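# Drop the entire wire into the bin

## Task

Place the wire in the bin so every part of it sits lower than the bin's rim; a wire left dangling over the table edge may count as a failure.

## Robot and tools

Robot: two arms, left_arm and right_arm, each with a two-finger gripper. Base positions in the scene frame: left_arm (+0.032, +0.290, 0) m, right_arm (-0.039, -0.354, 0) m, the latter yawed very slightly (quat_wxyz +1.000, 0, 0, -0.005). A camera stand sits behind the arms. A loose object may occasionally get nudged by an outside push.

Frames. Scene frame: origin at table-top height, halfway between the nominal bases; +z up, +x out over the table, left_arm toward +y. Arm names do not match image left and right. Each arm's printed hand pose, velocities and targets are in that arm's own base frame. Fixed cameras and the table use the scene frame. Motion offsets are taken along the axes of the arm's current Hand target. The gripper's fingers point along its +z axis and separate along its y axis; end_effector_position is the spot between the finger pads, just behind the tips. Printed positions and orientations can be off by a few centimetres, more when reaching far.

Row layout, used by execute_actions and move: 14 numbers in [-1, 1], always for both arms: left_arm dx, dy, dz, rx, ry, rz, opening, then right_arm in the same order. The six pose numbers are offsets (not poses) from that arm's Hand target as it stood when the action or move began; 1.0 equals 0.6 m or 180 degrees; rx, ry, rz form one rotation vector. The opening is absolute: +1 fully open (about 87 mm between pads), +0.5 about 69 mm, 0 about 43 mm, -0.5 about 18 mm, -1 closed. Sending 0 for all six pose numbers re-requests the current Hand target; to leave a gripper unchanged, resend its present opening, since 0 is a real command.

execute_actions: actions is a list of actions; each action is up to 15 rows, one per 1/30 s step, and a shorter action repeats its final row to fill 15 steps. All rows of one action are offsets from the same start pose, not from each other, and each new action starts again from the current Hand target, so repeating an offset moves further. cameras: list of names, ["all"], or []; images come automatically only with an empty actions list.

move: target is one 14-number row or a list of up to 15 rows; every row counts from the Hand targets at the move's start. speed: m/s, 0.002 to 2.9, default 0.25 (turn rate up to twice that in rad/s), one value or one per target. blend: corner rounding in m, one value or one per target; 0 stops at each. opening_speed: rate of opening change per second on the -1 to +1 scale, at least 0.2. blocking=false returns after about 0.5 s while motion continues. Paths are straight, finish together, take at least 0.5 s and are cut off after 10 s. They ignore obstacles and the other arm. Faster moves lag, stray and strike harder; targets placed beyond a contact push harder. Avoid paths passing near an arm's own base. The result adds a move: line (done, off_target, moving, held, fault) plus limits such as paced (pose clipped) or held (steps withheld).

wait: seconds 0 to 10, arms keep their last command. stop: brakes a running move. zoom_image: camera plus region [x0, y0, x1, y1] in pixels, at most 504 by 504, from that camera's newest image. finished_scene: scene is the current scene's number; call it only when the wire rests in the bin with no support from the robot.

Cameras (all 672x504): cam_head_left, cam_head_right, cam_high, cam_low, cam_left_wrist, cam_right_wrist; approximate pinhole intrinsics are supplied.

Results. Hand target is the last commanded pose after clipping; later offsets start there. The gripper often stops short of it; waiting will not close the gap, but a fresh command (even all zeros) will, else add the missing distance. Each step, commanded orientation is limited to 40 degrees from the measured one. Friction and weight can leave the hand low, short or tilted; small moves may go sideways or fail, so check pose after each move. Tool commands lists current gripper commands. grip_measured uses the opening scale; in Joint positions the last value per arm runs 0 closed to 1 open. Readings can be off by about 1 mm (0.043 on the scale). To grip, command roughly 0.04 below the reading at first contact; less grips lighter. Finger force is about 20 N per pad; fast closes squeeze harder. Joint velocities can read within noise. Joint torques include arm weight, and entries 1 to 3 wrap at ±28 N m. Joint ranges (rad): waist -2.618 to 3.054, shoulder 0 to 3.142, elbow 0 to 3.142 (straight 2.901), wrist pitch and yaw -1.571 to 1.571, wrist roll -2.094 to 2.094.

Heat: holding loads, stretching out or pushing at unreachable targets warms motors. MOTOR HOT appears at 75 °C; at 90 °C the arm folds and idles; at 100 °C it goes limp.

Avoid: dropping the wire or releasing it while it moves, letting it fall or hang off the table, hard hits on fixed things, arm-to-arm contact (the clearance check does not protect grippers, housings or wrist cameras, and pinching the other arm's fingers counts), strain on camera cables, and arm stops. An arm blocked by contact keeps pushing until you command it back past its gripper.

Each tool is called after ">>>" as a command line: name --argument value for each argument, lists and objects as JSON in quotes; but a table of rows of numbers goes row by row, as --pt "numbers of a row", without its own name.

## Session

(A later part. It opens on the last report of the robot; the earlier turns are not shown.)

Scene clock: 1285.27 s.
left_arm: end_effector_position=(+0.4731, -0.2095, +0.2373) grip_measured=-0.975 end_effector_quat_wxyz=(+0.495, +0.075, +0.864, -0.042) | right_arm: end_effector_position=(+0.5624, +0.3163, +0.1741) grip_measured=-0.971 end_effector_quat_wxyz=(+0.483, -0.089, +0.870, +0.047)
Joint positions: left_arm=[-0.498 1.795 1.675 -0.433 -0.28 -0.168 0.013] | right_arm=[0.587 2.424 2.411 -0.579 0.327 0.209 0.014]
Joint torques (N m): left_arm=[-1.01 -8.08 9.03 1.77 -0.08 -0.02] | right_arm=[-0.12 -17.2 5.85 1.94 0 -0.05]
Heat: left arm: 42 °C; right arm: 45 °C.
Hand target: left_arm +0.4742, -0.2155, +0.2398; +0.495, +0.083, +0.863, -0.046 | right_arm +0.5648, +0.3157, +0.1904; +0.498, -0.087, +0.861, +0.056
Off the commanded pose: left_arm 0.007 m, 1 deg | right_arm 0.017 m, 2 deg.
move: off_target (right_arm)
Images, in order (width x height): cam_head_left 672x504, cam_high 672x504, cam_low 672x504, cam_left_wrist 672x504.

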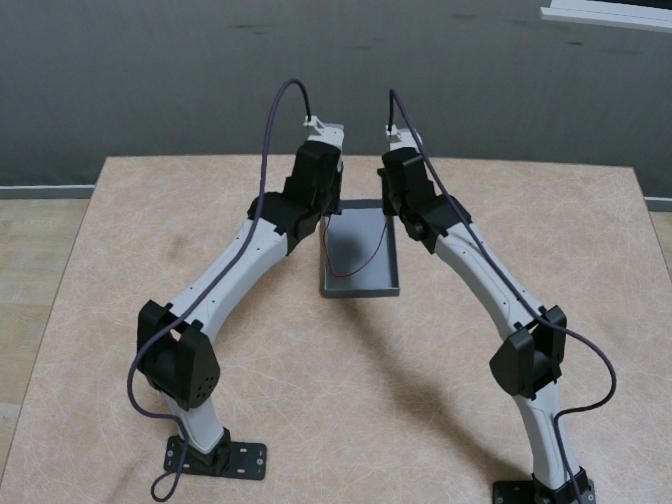

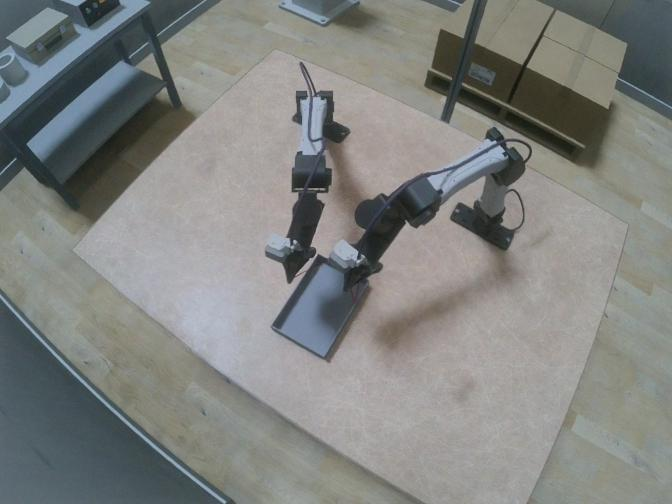

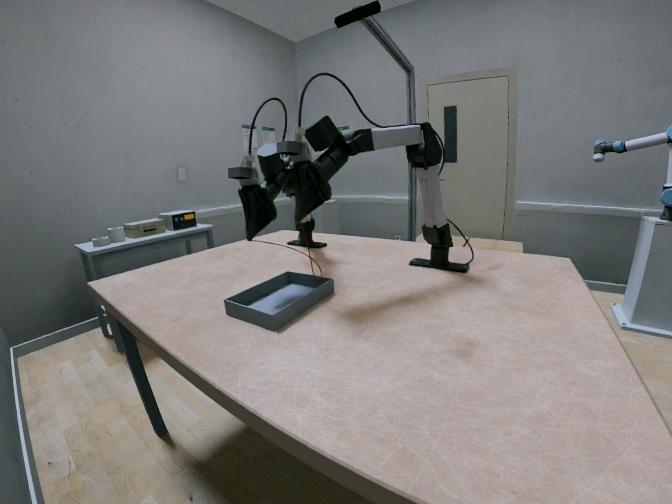

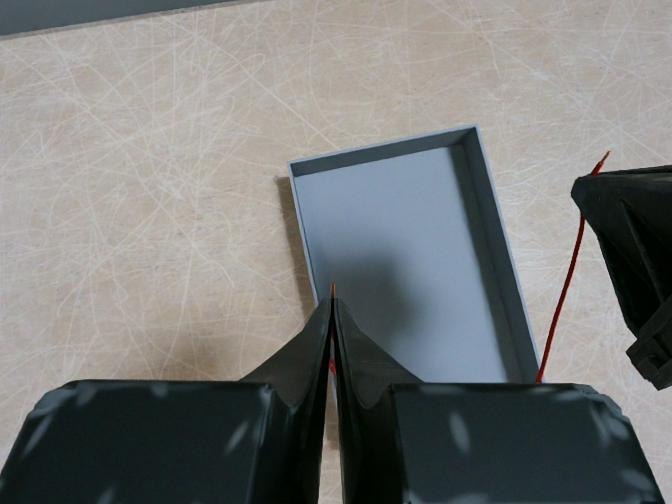

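>>> move --target '[0.0875,0.0377,0.0152,0,0,0,-1,0.0968,0.0423,0.0502,0,0,0,-1]' --speed 0.1 --cameras '["cam_head_left","cam_low","cam_high"]'

>>> zoom_image --camera "cam_low" --region '[230, 225, 350, 325]'

>>> zoom_image --camera "cam_head_left" --region '[300, 210, 410, 310]'

>>> zoom_image --camera "cam_high" --region '[260, 220, 400, 360]'

Scene clock: 1298.87 s.
left_arm: end_effector_position=(+0.4604, -0.1926, +0.1803) grip_measured=-0.975 end_effector_quat_wxyz=(+0.485, +0.084, +0.870, -0.042) | right_arm: end_effector_position=(+0.5550, +0.3364, +0.1086) grip_measured=-0.971 end_effector_quat_wxyz=(+0.480, -0.098, +0.870, +0.046)
Joint positions: left_arm=[-0.469 1.733 1.39 -0.231 -0.243 -0.145 0.013] | right_arm=[0.625 2.424 2.155 -0.335 0.35 0.216 0.014]
Joint torques (N m): left_arm=[0.47 -10.8 6.28 1.99 -0.07 -0.02] | right_arm=[0.77 -17.11 6.2 1.97 0.18 0.14]
Motor temperatures (°C): left_arm=[22 41 41 29 22 21 22] | right_arm=[18 50 42 39 23 21 21]
Heat: left arm: 41 °C; right arm: 50 °C.
Hand target: left_arm +0.4602, -0.1897, +0.1900; +0.495, +0.083, +0.863, -0.046 | right_arm +0.5569, +0.3404, +0.1253; +0.498, -0.087, +0.861, +0.056
Off the commanded pose: left_arm 0.010 m, 1 deg | right_arm 0.017 m, 3 deg.
move: off_target (right_arm)
Images, in order (width x height): cam_head_left 672x504, cam_high 672x504, cam_low 672x504.

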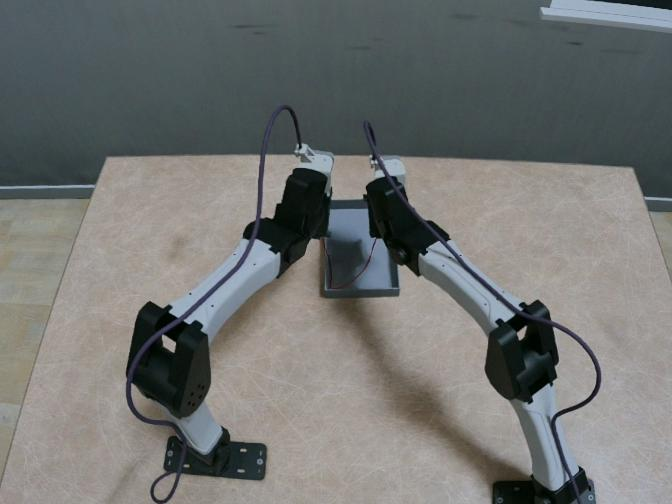

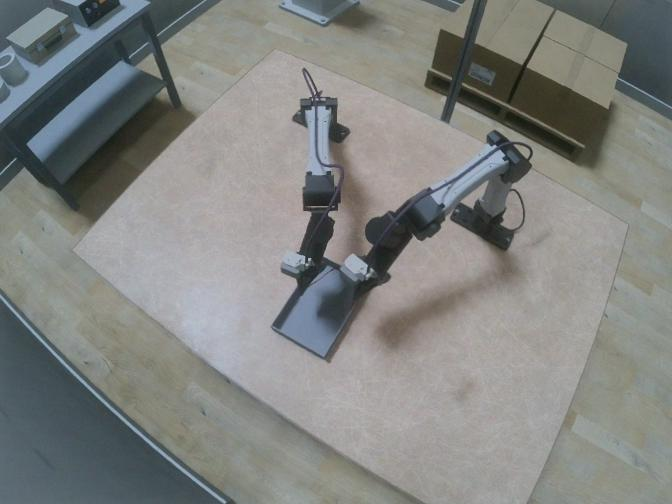

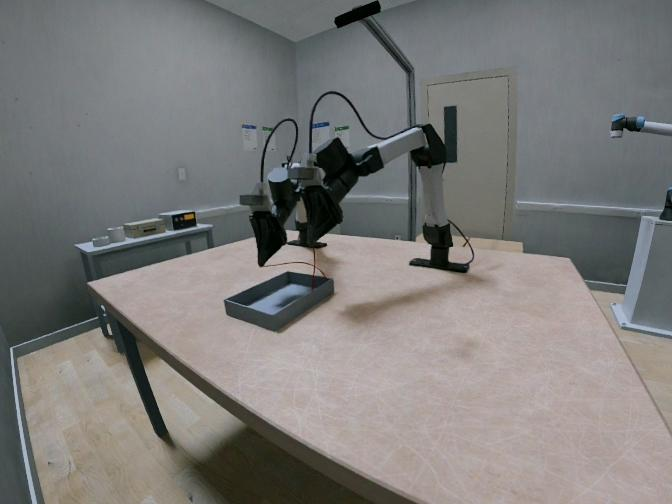

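Scaled by 4.200.

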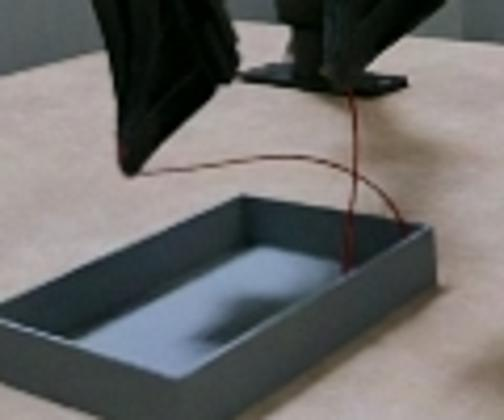

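Scaled by 4.582.

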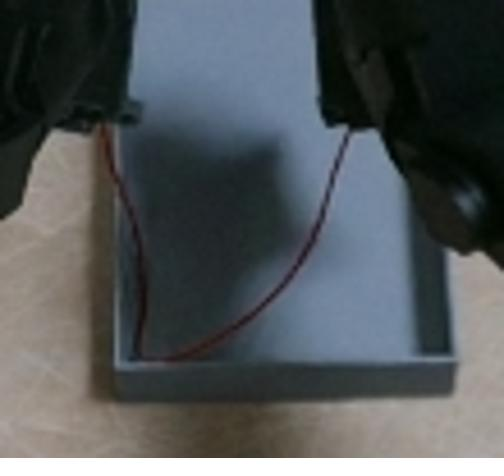

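Scaled by 3.600.

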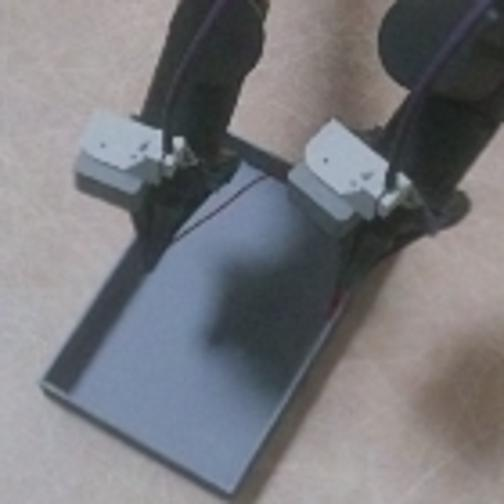

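>>> move --target '[0.022,-0.0425,0.012,0,0,0,-1,0.1057,-0.0132,0.0835,0,0,0,-1]' --speed 0.1 --cameras '["cam_head_left","cam_low","cam_high","cam_right_wrist"]'

>>> zoom_image --camera "cam_low" --region '[210, 225, 350, 335]'

>>> zoom_image --camera "cam_head_left" --region '[300, 210, 410, 310]'

>>> zoom_image --camera "cam_high" --region '[260, 220, 400, 360]'

Scene clock: 1311.63 s.
left_arm: end_effector_position=(+0.4554, -0.2120, +0.1819) grip_measured=-0.975 end_effector_quat_wxyz=(+0.498, +0.084, +0.862, -0.048) | right_arm: end_effector_position=(+0.5657, +0.3354, +0.0465) grip_measured=-0.971 end_effector_quat_wxyz=(+0.492, -0.090, +0.864, +0.050)
Joint positions: left_arm=[-0.52 1.733 1.374 -0.188 -0.282 -0.166 0.013] | right_arm=[0.614 2.49 2.004 -0.088 0.349 0.216 0.014]
Joint torques (N m): left_arm=[-1.02 -7.73 6.27 2 -0.27 -0.16] | right_arm=[-0.14 -14.27 6.45 2 0.01 0.01]
Heat: left arm: 41 °C; right arm: 53 °C.
Hand target: left_arm +0.4550, -0.2147, +0.1749; +0.495, +0.083, +0.863, -0.046 | right_arm +0.5700, +0.3359, +0.0451; +0.498, -0.087, +0.861, +0.056
Off the commanded pose: left_arm 0.008 m, 0 deg | right_arm 0.005 m, 1 deg.
move: done
Images, in order (width x height): cam_head_left 672x504, cam_high 672x504, cam_low 672x504, cam_right_wrist 672x504.

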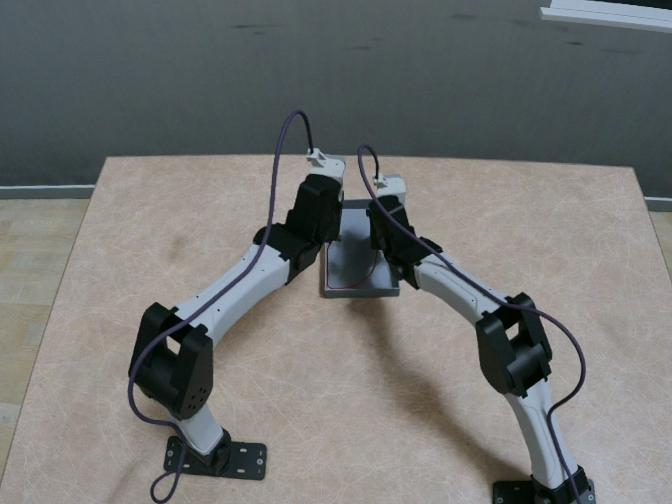

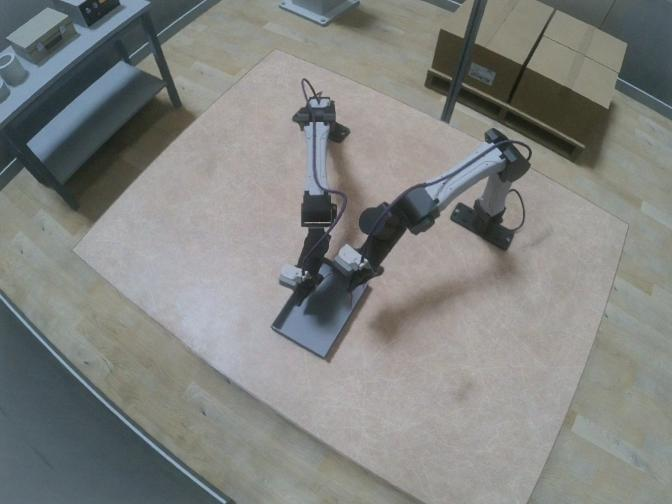

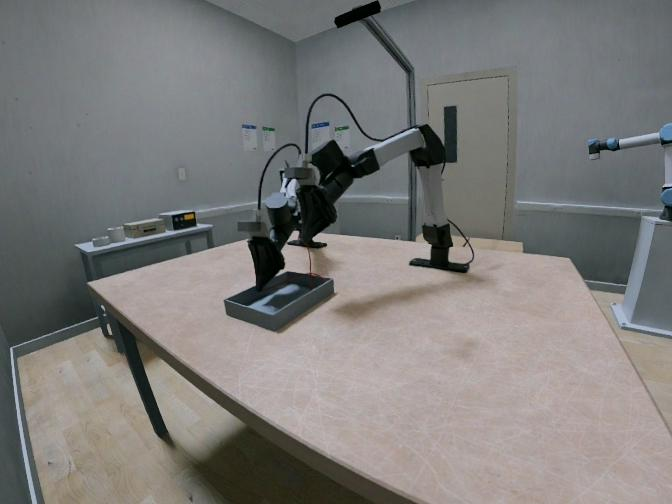

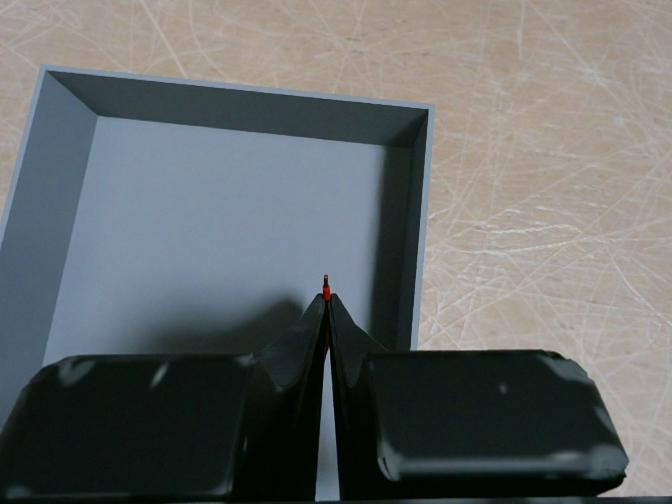

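Scaled by 3.600.

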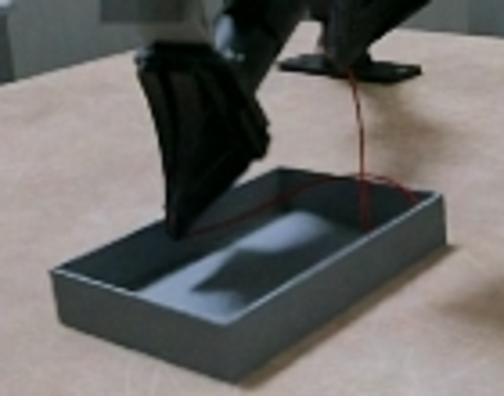

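Scaled by 4.582.

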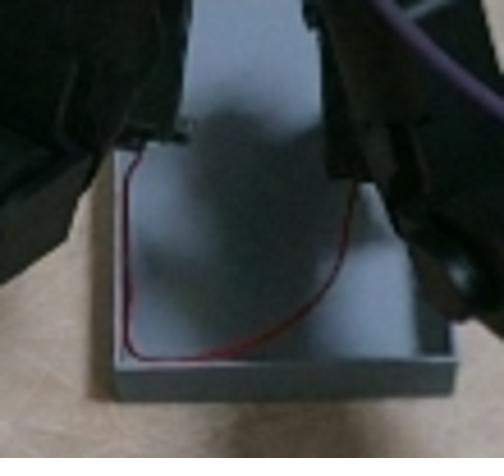

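Scaled by 3.600.

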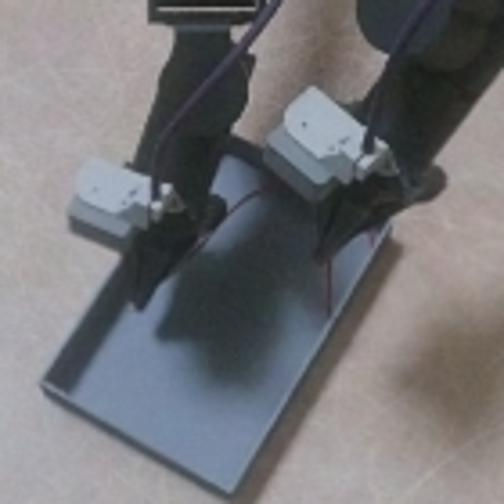

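>>> move --target '[0.0223,-0.0118,0.0448,0,0,0,-1,0.044,-0.0027,0.0405,0,0,0,-1]' --speed 0.08 --cameras '["cam_head_left","cam_low","cam_high","cam_right_wrist"]'

>>> zoom_image --camera "cam_low" --region '[210, 225, 350, 335]'

>>> zoom_image --camera "cam_head_left" --region '[300, 210, 410, 310]'

>>> zoom_image --camera "cam_high" --region '[260, 220, 400, 360]'

Scene clock: 1320.87 s.
left_arm: end_effector_position=(+0.4712, -0.2207, +0.1557) grip_measured=-0.975 end_effector_quat_wxyz=(+0.497, +0.083, +0.863, -0.047) | right_arm: end_effector_position=(+0.5728, +0.3372, +0.0156) grip_measured=-0.971 end_effector_quat_wxyz=(+0.494, -0.088, +0.863, +0.053)
Joint positions: left_arm=[-0.52 1.818 1.374 -0.106 -0.284 -0.168 0.013] | right_arm=[0.608 2.56 2.004 -0.012 0.343 0.216 0.014]
Joint torques (N m): left_arm=[-1.37 -8.53 6.22 1.99 -0.24 -0.16] | right_arm=[-0.38 -13.55 6.98 2 0 -0.03]
Heat: left arm: 41 °C; right arm: 54 °C.
Hand target: left_arm +0.4698, -0.2247, +0.1498; +0.495, +0.083, +0.863, -0.046 | right_arm +0.5780, +0.3363, +0.0101; +0.498, -0.087, +0.861, +0.056
Off the commanded pose: left_arm 0.007 m, 0 deg | right_arm 0.008 m, 1 deg.
move: done
Images, in order (width x height): cam_head_left 672x504, cam_high 672x504, cam_low 672x504, cam_right_wrist 672x504.

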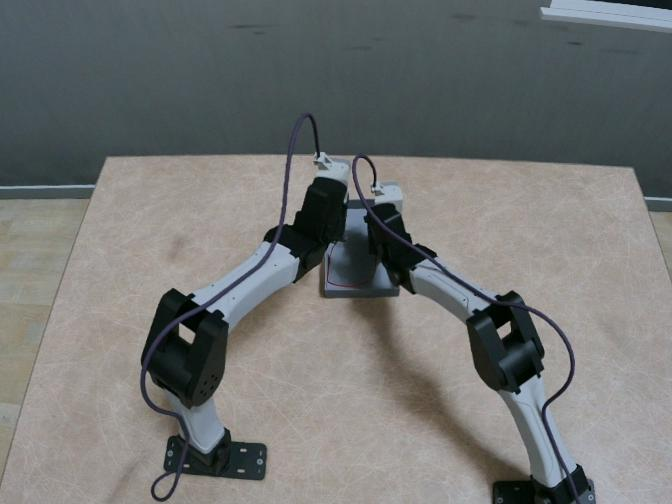

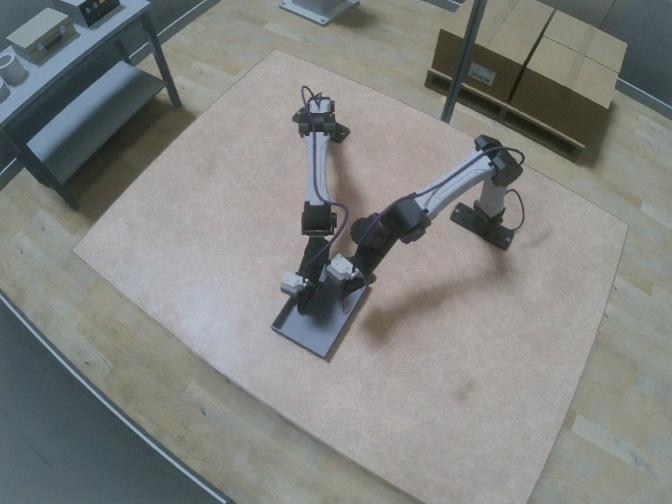

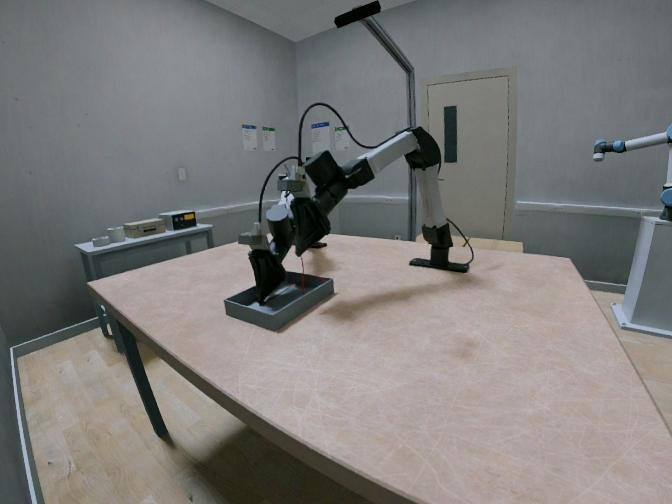

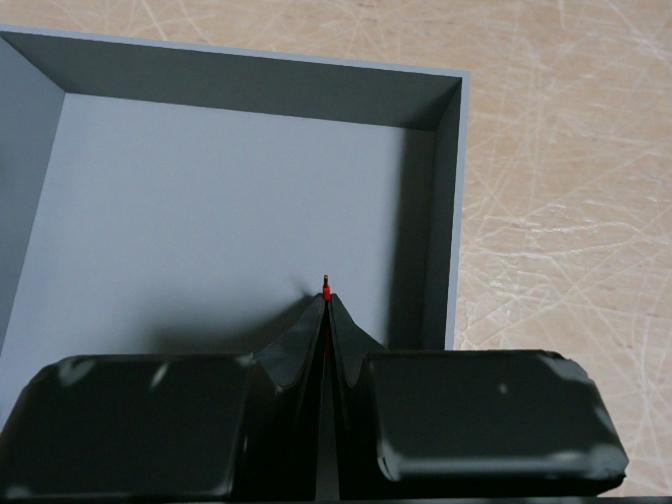

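Scaled by 3.600.

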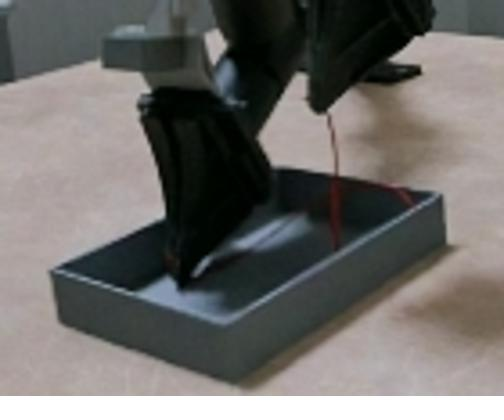

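Scaled by 4.582.

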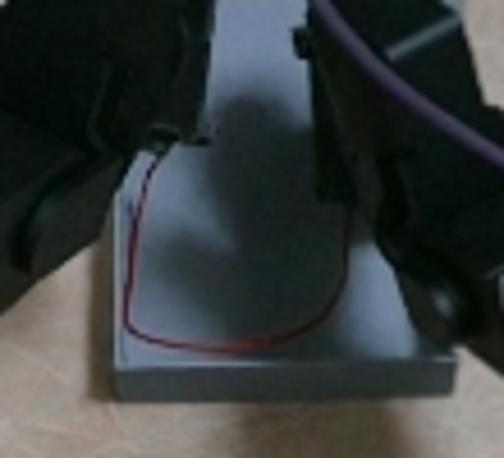

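Scaled by 3.600.

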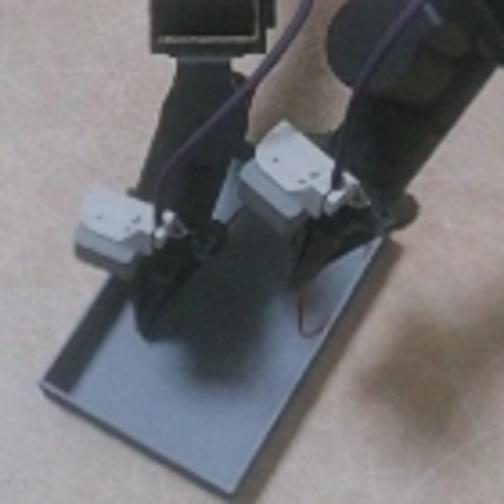

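>>> move --pt "0 0 0 0 0 0 -1 0 0 0.003 0 0 0 -0.7" --pt "0 0 0 0 0 0 -1 0 0 -0.25 0 0 0 -0.7" --speed 0.1 --opening_speed 0.6 --cameras '["cam_head_left","cam_low","cam_right_wrist"]'

>>> zoom_image --camera "cam_low" --region '[210, 225, 350, 335]'

>>> zoom_image --camera "cam_head_left" --region '[300, 210, 410, 310]'

Scene clock: 1332.57 s.
left_arm: end_effector_position=(+0.4712, -0.2207, +0.1557) grip_measured=-0.975 end_effector_quat_wxyz=(+0.497, +0.083, +0.862, -0.047) | right_arm: end_effector_position=(+0.4518, +0.3078, +0.0614) grip_measured=-0.700 end_effector_quat_wxyz=(+0.482, -0.099, +0.870, +0.045)
Joint positions: left_arm=[-0.52 1.818 1.374 -0.105 -0.284 -0.168 0.013] | right_arm=[0.712 2.071 1.371 0.078 0.422 0.265 0.15]
Joint torques (N m): left_arm=[-1.33 -8.5 6.24 1.98 -0.24 -0.13] | right_arm=[0.69 -16.59 5.49 1.67 0.19 0.14]
Heat: left arm: 40 °C; right arm: 52 °C.
Hand target: left_arm +0.4698, -0.2247, +0.1497; +0.495, +0.083, +0.863, -0.046 | right_arm +0.4510, +0.3088, +0.0850; +0.499, -0.087, +0.861, +0.056
Off the commanded pose: left_arm 0.007 m, 0 deg | right_arm 0.023 m, 3 deg.
move: off_target (right_arm)
Images, in order (width x height): cam_head_left 672x504, cam_low 672x504, cam_right_wrist 672x504.

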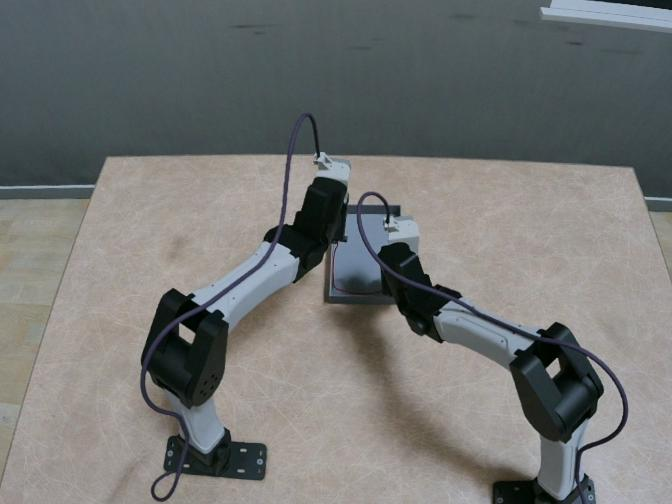

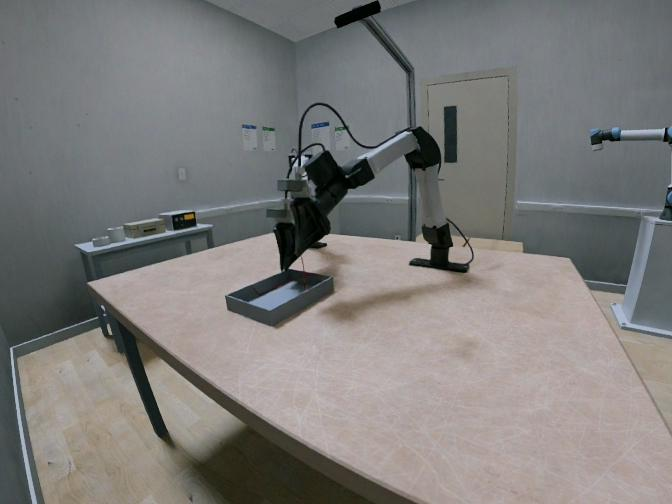

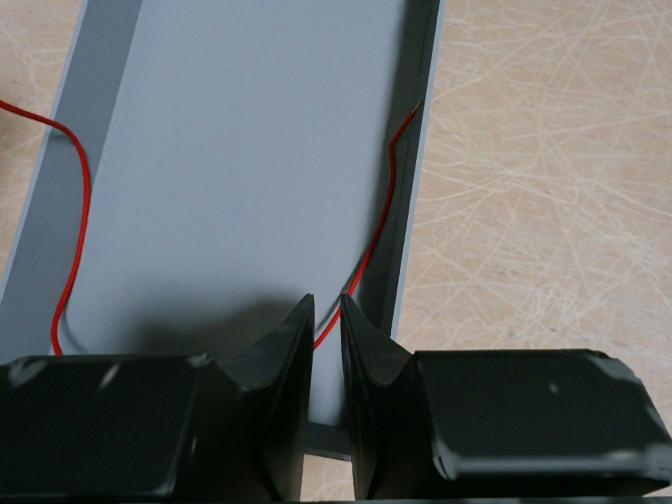

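Scaled by 3.600.

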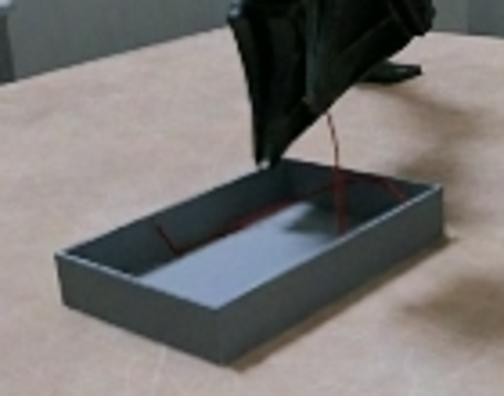

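Scaled by 4.582.

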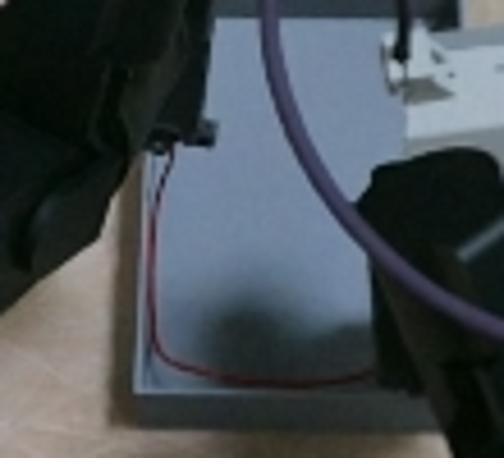

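>>> move --pt "0 0 0 0 0 0 -1 -0.0866 0 -0.05 0 0 0 -0.7" --pt "0 0 0 0 0 0 -1 0.0272 -0.3162 -0.3137 0 0 0 -0.7" --speed '[0.1,0.25]' --blend '[0.02,0]' --cameras '["cam_head_left","cam_low","cam_high"]'

>>> zoom_image --camera "cam_low" --region '[210, 235, 350, 335]'

>>> zoom_image --camera "cam_head_left" --region '[300, 190, 420, 310]'

>>> zoom_image --camera "cam_high" --region '[260, 220, 400, 360]'

Scene clock: 1348.07 s.
left_arm: end_effector_position=(+0.4712, -0.2207, +0.1557) grip_measured=-0.975 end_effector_quat_wxyz=(+0.497, +0.083, +0.862, -0.047) | right_arm: end_effector_position=(+0.3238, +0.0885, +0.1629) grip_measured=-0.700 end_effector_quat_wxyz=(+0.497, -0.084, +0.862, +0.055)
Joint positions: left_arm=[-0.52 1.818 1.374 -0.105 -0.284 -0.168 0.013] | right_arm=[0.301 1.053 0.737 -0.21 0.08 0.06 0.15]
Joint torques (N m): left_arm=[-1.39 -8.49 6.24 2.01 -0.26 -0.17] | right_arm=[-0.31 -4.08 6.01 1.79 -0.07 -0.08]
Heat: left arm: 40 °C; right arm: 52 °C.
Hand target: left_arm +0.4698, -0.2247, +0.1497; +0.495, +0.083, +0.863, -0.046 | right_arm +0.3224, +0.0870, +0.1624; +0.498, -0.087, +0.861, +0.056
Off the commanded pose: left_arm 0.007 m, 0 deg | right_arm 0.002 m, 0 deg.
move: done
Images, in order (width x height): cam_head_left 672x504, cam_high 672x504, cam_low 672x504.

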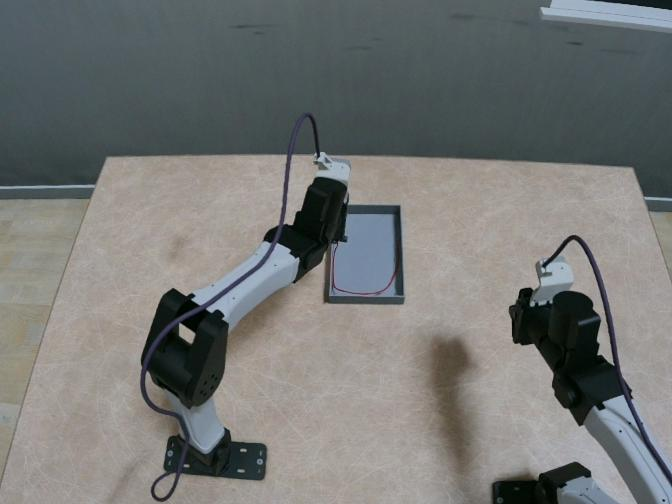

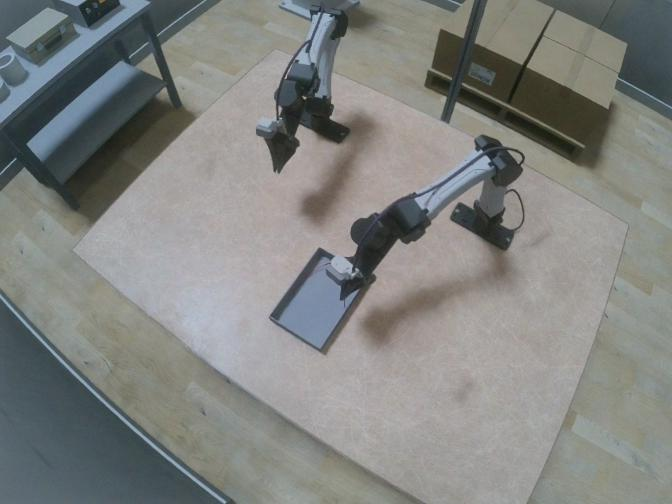

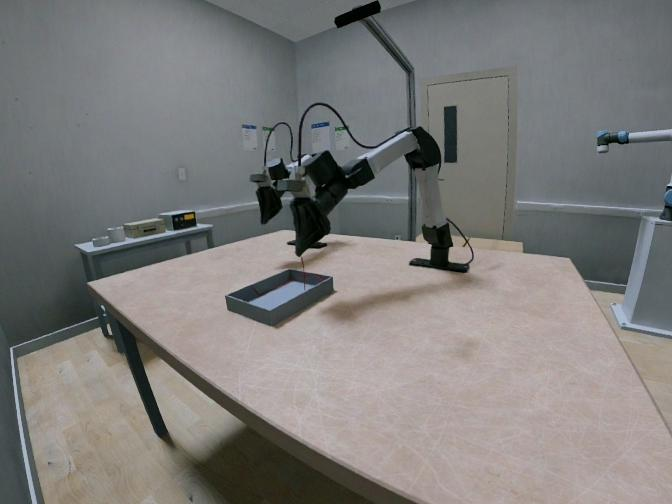

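Scaled by 3.600.

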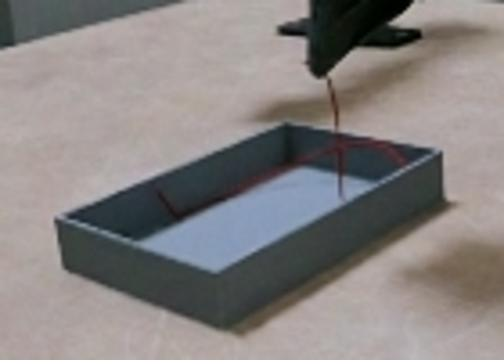

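Scaled by 4.200.

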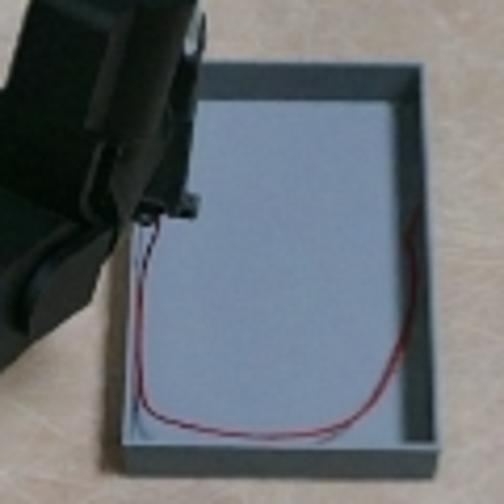

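Scaled by 3.600.

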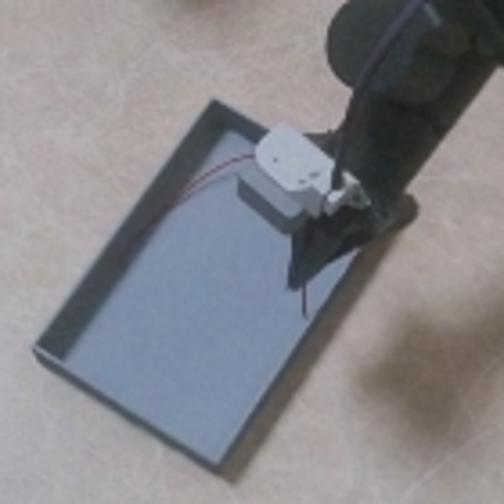

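>>> move --pt "0.0548 -0.0345 0.1373 0 0 0 -1 0 0 0 0 0 0 -0.7" --pt "0.1023 -0.0398 0.205 0 0 0 -1 0 0 0 0 0 0 -0.7" --speed 0.1 --blend '[0.02,0]' --cameras '["cam_head_left","cam_low","cam_high","cam_left_wrist"]'

>>> zoom_image --camera "cam_low" --region '[210, 235, 350, 335]'

>>> zoom_image --camera "cam_high" --region '[260, 220, 400, 360]'

Scene clock: 1361.13 s.
left_arm: end_effector_position=(+0.5330, -0.2587, +0.0334) grip_measured=-0.975 end_effector_quat_wxyz=(+0.488, +0.086, +0.867, -0.044) | right_arm: end_effector_position=(+0.3237, +0.0885, +0.1628) grip_measured=-0.700 end_effector_quat_wxyz=(+0.497, -0.084, +0.862, +0.056)
Joint positions: left_arm=[-0.524 2.248 1.515 0.16 -0.286 -0.171 0.013] | right_arm=[0.301 1.053 0.737 -0.21 0.08 0.06 0.15]
Joint torques (N m): left_arm=[-0.34 -10.61 8.12 2.01 -0.17 -0.09] | right_arm=[-0.32 -4.07 6.06 1.78 -0.07 -0.08]
Heat: left arm: 40 °C; right arm: 46 °C.
Hand target: left_arm +0.5392, -0.2620, +0.0347; +0.495, +0.083, +0.863, -0.046 | right_arm +0.3224, +0.0870, +0.1624; +0.498, -0.087, +0.861, +0.056
Off the commanded pose: left_arm 0.007 m, 1 deg | right_arm 0.002 m, 0 deg.
move: done
Images, in order (width x height): cam_head_left 672x504, cam_high 672x504, cam_low 672x504, cam_left_wrist 672x504.

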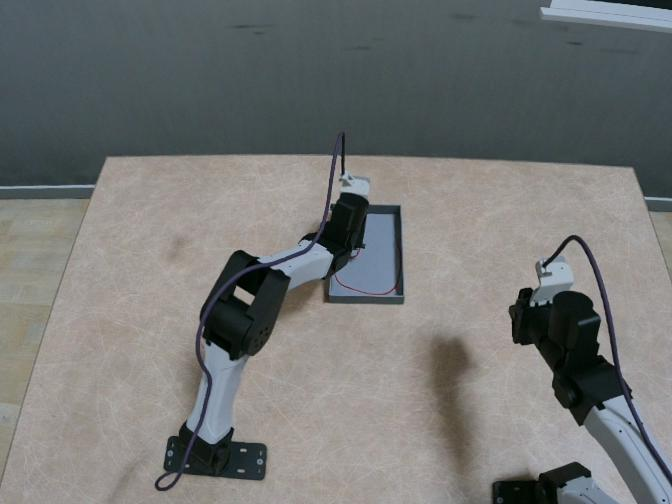

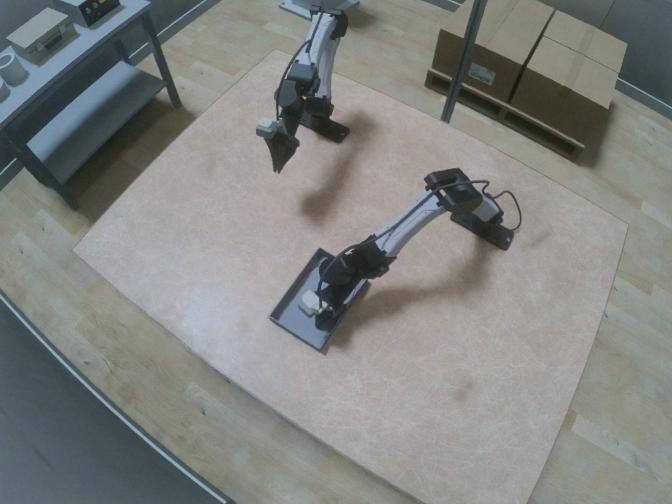

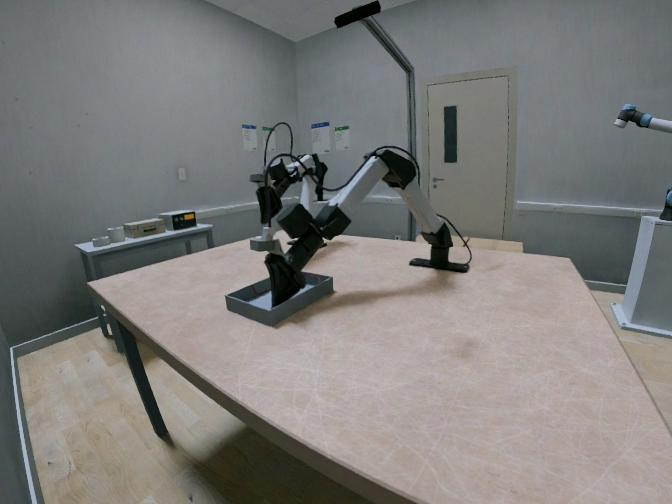

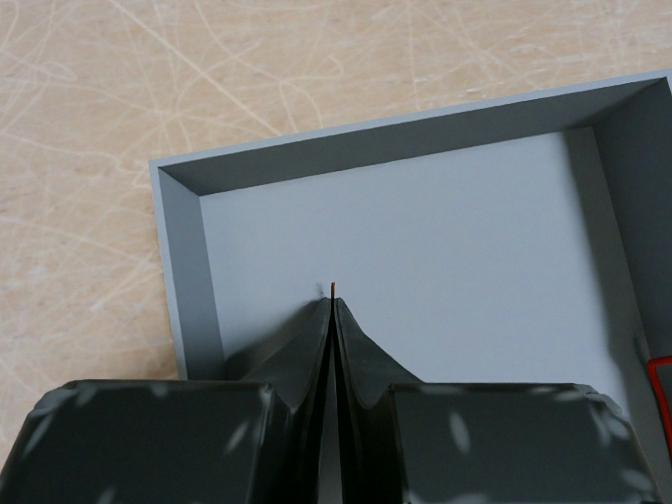

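Scaled by 3.600.

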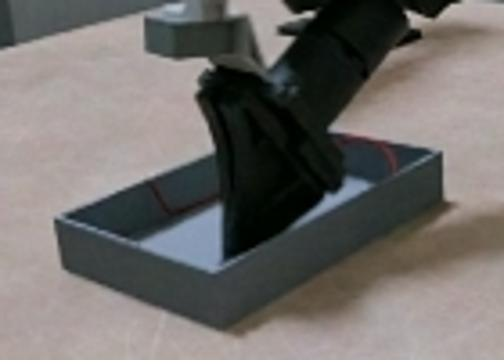

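Scaled by 3.600.

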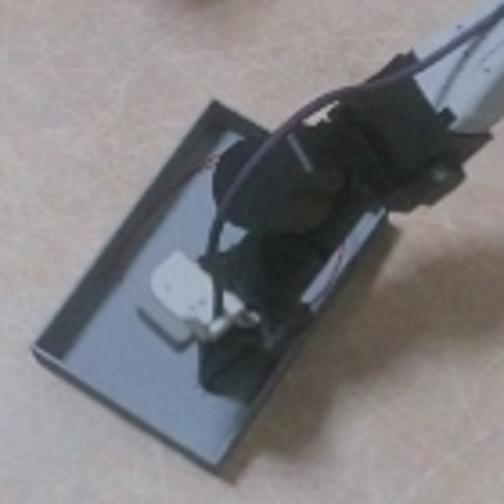

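>>> move --target '[0.022,-0.0028,0.0368,0,0,0,-1,0,0,0,0,0,0,-0.7]' --speed 0.07 --cameras '["cam_low","cam_high","cam_left_wrist"]'

>>> zoom_image --camera "cam_low" --region '[210, 235, 350, 335]'

>>> zoom_image --camera "cam_high" --region '[260, 220, 400, 360]'

Scene clock: 1372.53 s.
left_arm: end_effector_position=(+0.5525, -0.2700, +0.0324) grip_measured=-0.975 end_effector_quat_wxyz=(+0.513, +0.079, +0.853, -0.055) | right_arm: end_effector_position=(+0.3237, +0.0885, +0.1628) grip_measured=-0.700 end_effector_quat_wxyz=(+0.497, -0.084, +0.862, +0.056)
Joint positions: left_arm=[-0.524 2.314 1.574 0.231 -0.286 -0.171 0.013] | right_arm=[0.301 1.053 0.737 -0.21 0.08 0.06 0.15]
Joint torques (N m): left_arm=[0.18 -9.51 7.05 1.69 -0.13 -0.07] | right_arm=[-0.29 -4.04 6.02 1.79 -0.06 -0.07]
Motor temperatures (°C): left_arm=[22 42 39 30 22 21 22] | right_arm=[18 43 39 38 23 21 20]
Heat: left arm: 42 °C; right arm: 43 °C.
Hand target: left_arm +0.5511, -0.2660, +0.0122; +0.496, +0.083, +0.863, -0.046 | right_arm +0.3224, +0.0870, +0.1624; +0.498, -0.087, +0.861, +0.056
Off the commanded pose: left_arm 0.021 m, 3 deg | right_arm 0.002 m, 0 deg.
move: off_target (left_arm)
Images, in order (width x height): cam_high 672x504, cam_low 672x504, cam_left_wrist 672x504.

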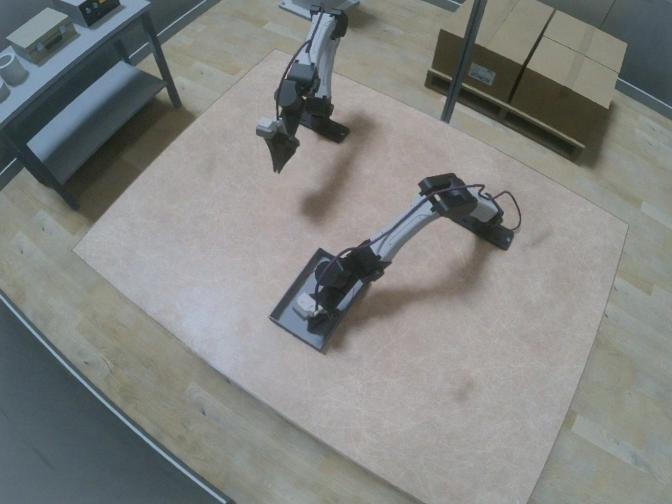

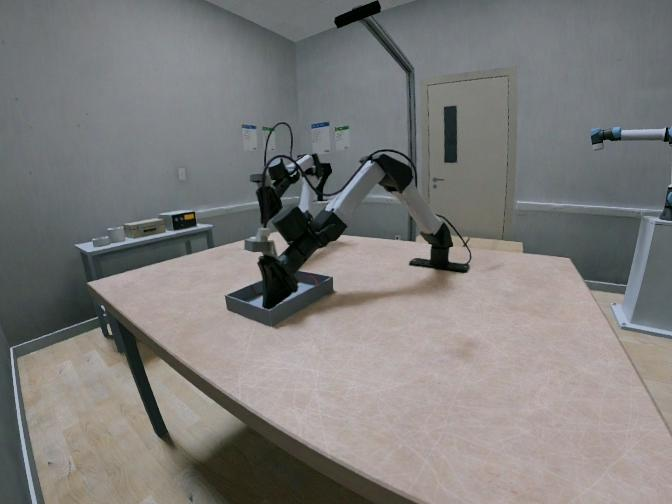

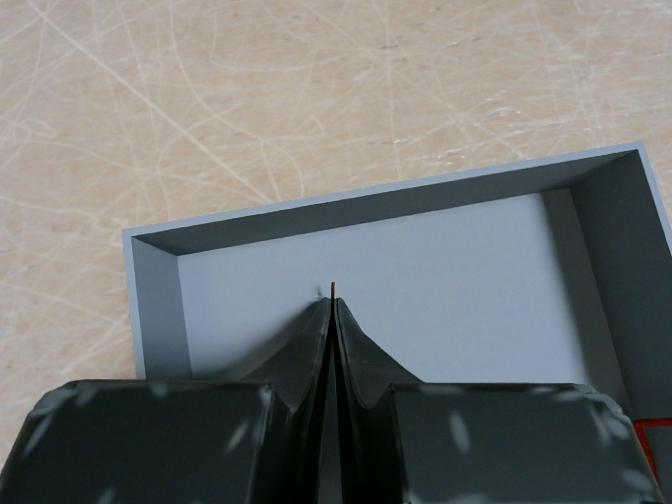

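Scaled by 3.600.

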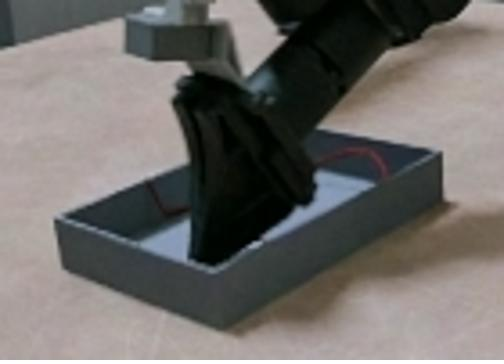

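Scaled by 3.600.

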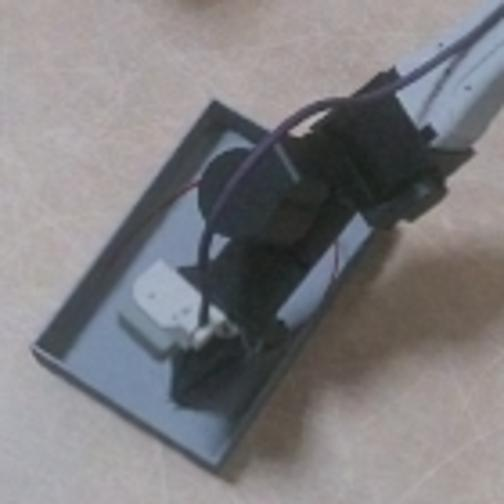

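>>> move --target '[0.0267,-0.0018,0.004,0,0,0,-1,0,0,0,0,0,0,-0.7]' --speed 0.07 --cameras '["cam_left_wrist"]'

Scene clock: 1377.53 s.
left_arm: end_effector_position=(+0.5561, -0.2716, +0.0322) grip_measured=-0.975 end_effector_quat_wxyz=(+0.528, +0.075, +0.844, -0.061) | right_arm: end_effector_position=(+0.3237, +0.0885, +0.1628) grip_measured=-0.700 end_effector_quat_wxyz=(+0.497, -0.084, +0.862, +0.056)
Joint positions: left_arm=[-0.524 2.322 1.557 0.294 -0.288 -0.171 0.013] | right_arm=[0.301 1.053 0.737 -0.21 0.08 0.06 0.15]
Joint torques (N m): left_arm=[-0.39 -9.36 4.7 1.66 -0.16 -0.11] | right_arm=[-0.34 -4.08 6.02 1.79 -0.07 -0.07]
Heat: left arm: 43 °C; right arm: 42 °C.
Hand target: left_arm +0.5450, -0.2659, -0.0029; +0.495, +0.083, +0.863, -0.046 | right_arm +0.3224, +0.0870, +0.1624; +0.498, -0.087, +0.861, +0.056
Off the commanded pose: left_arm 0.037 m, 5 deg | right_arm 0.002 m, 0 deg.
move: off_target (left_arm)
Images, in order (width x height): cam_left_wrist 672x504.

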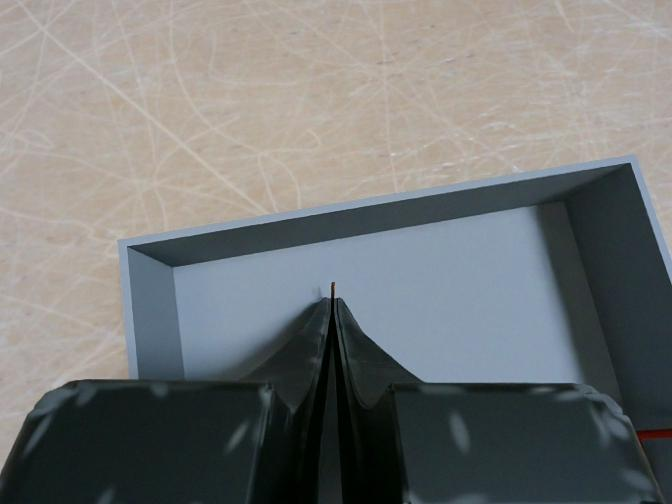

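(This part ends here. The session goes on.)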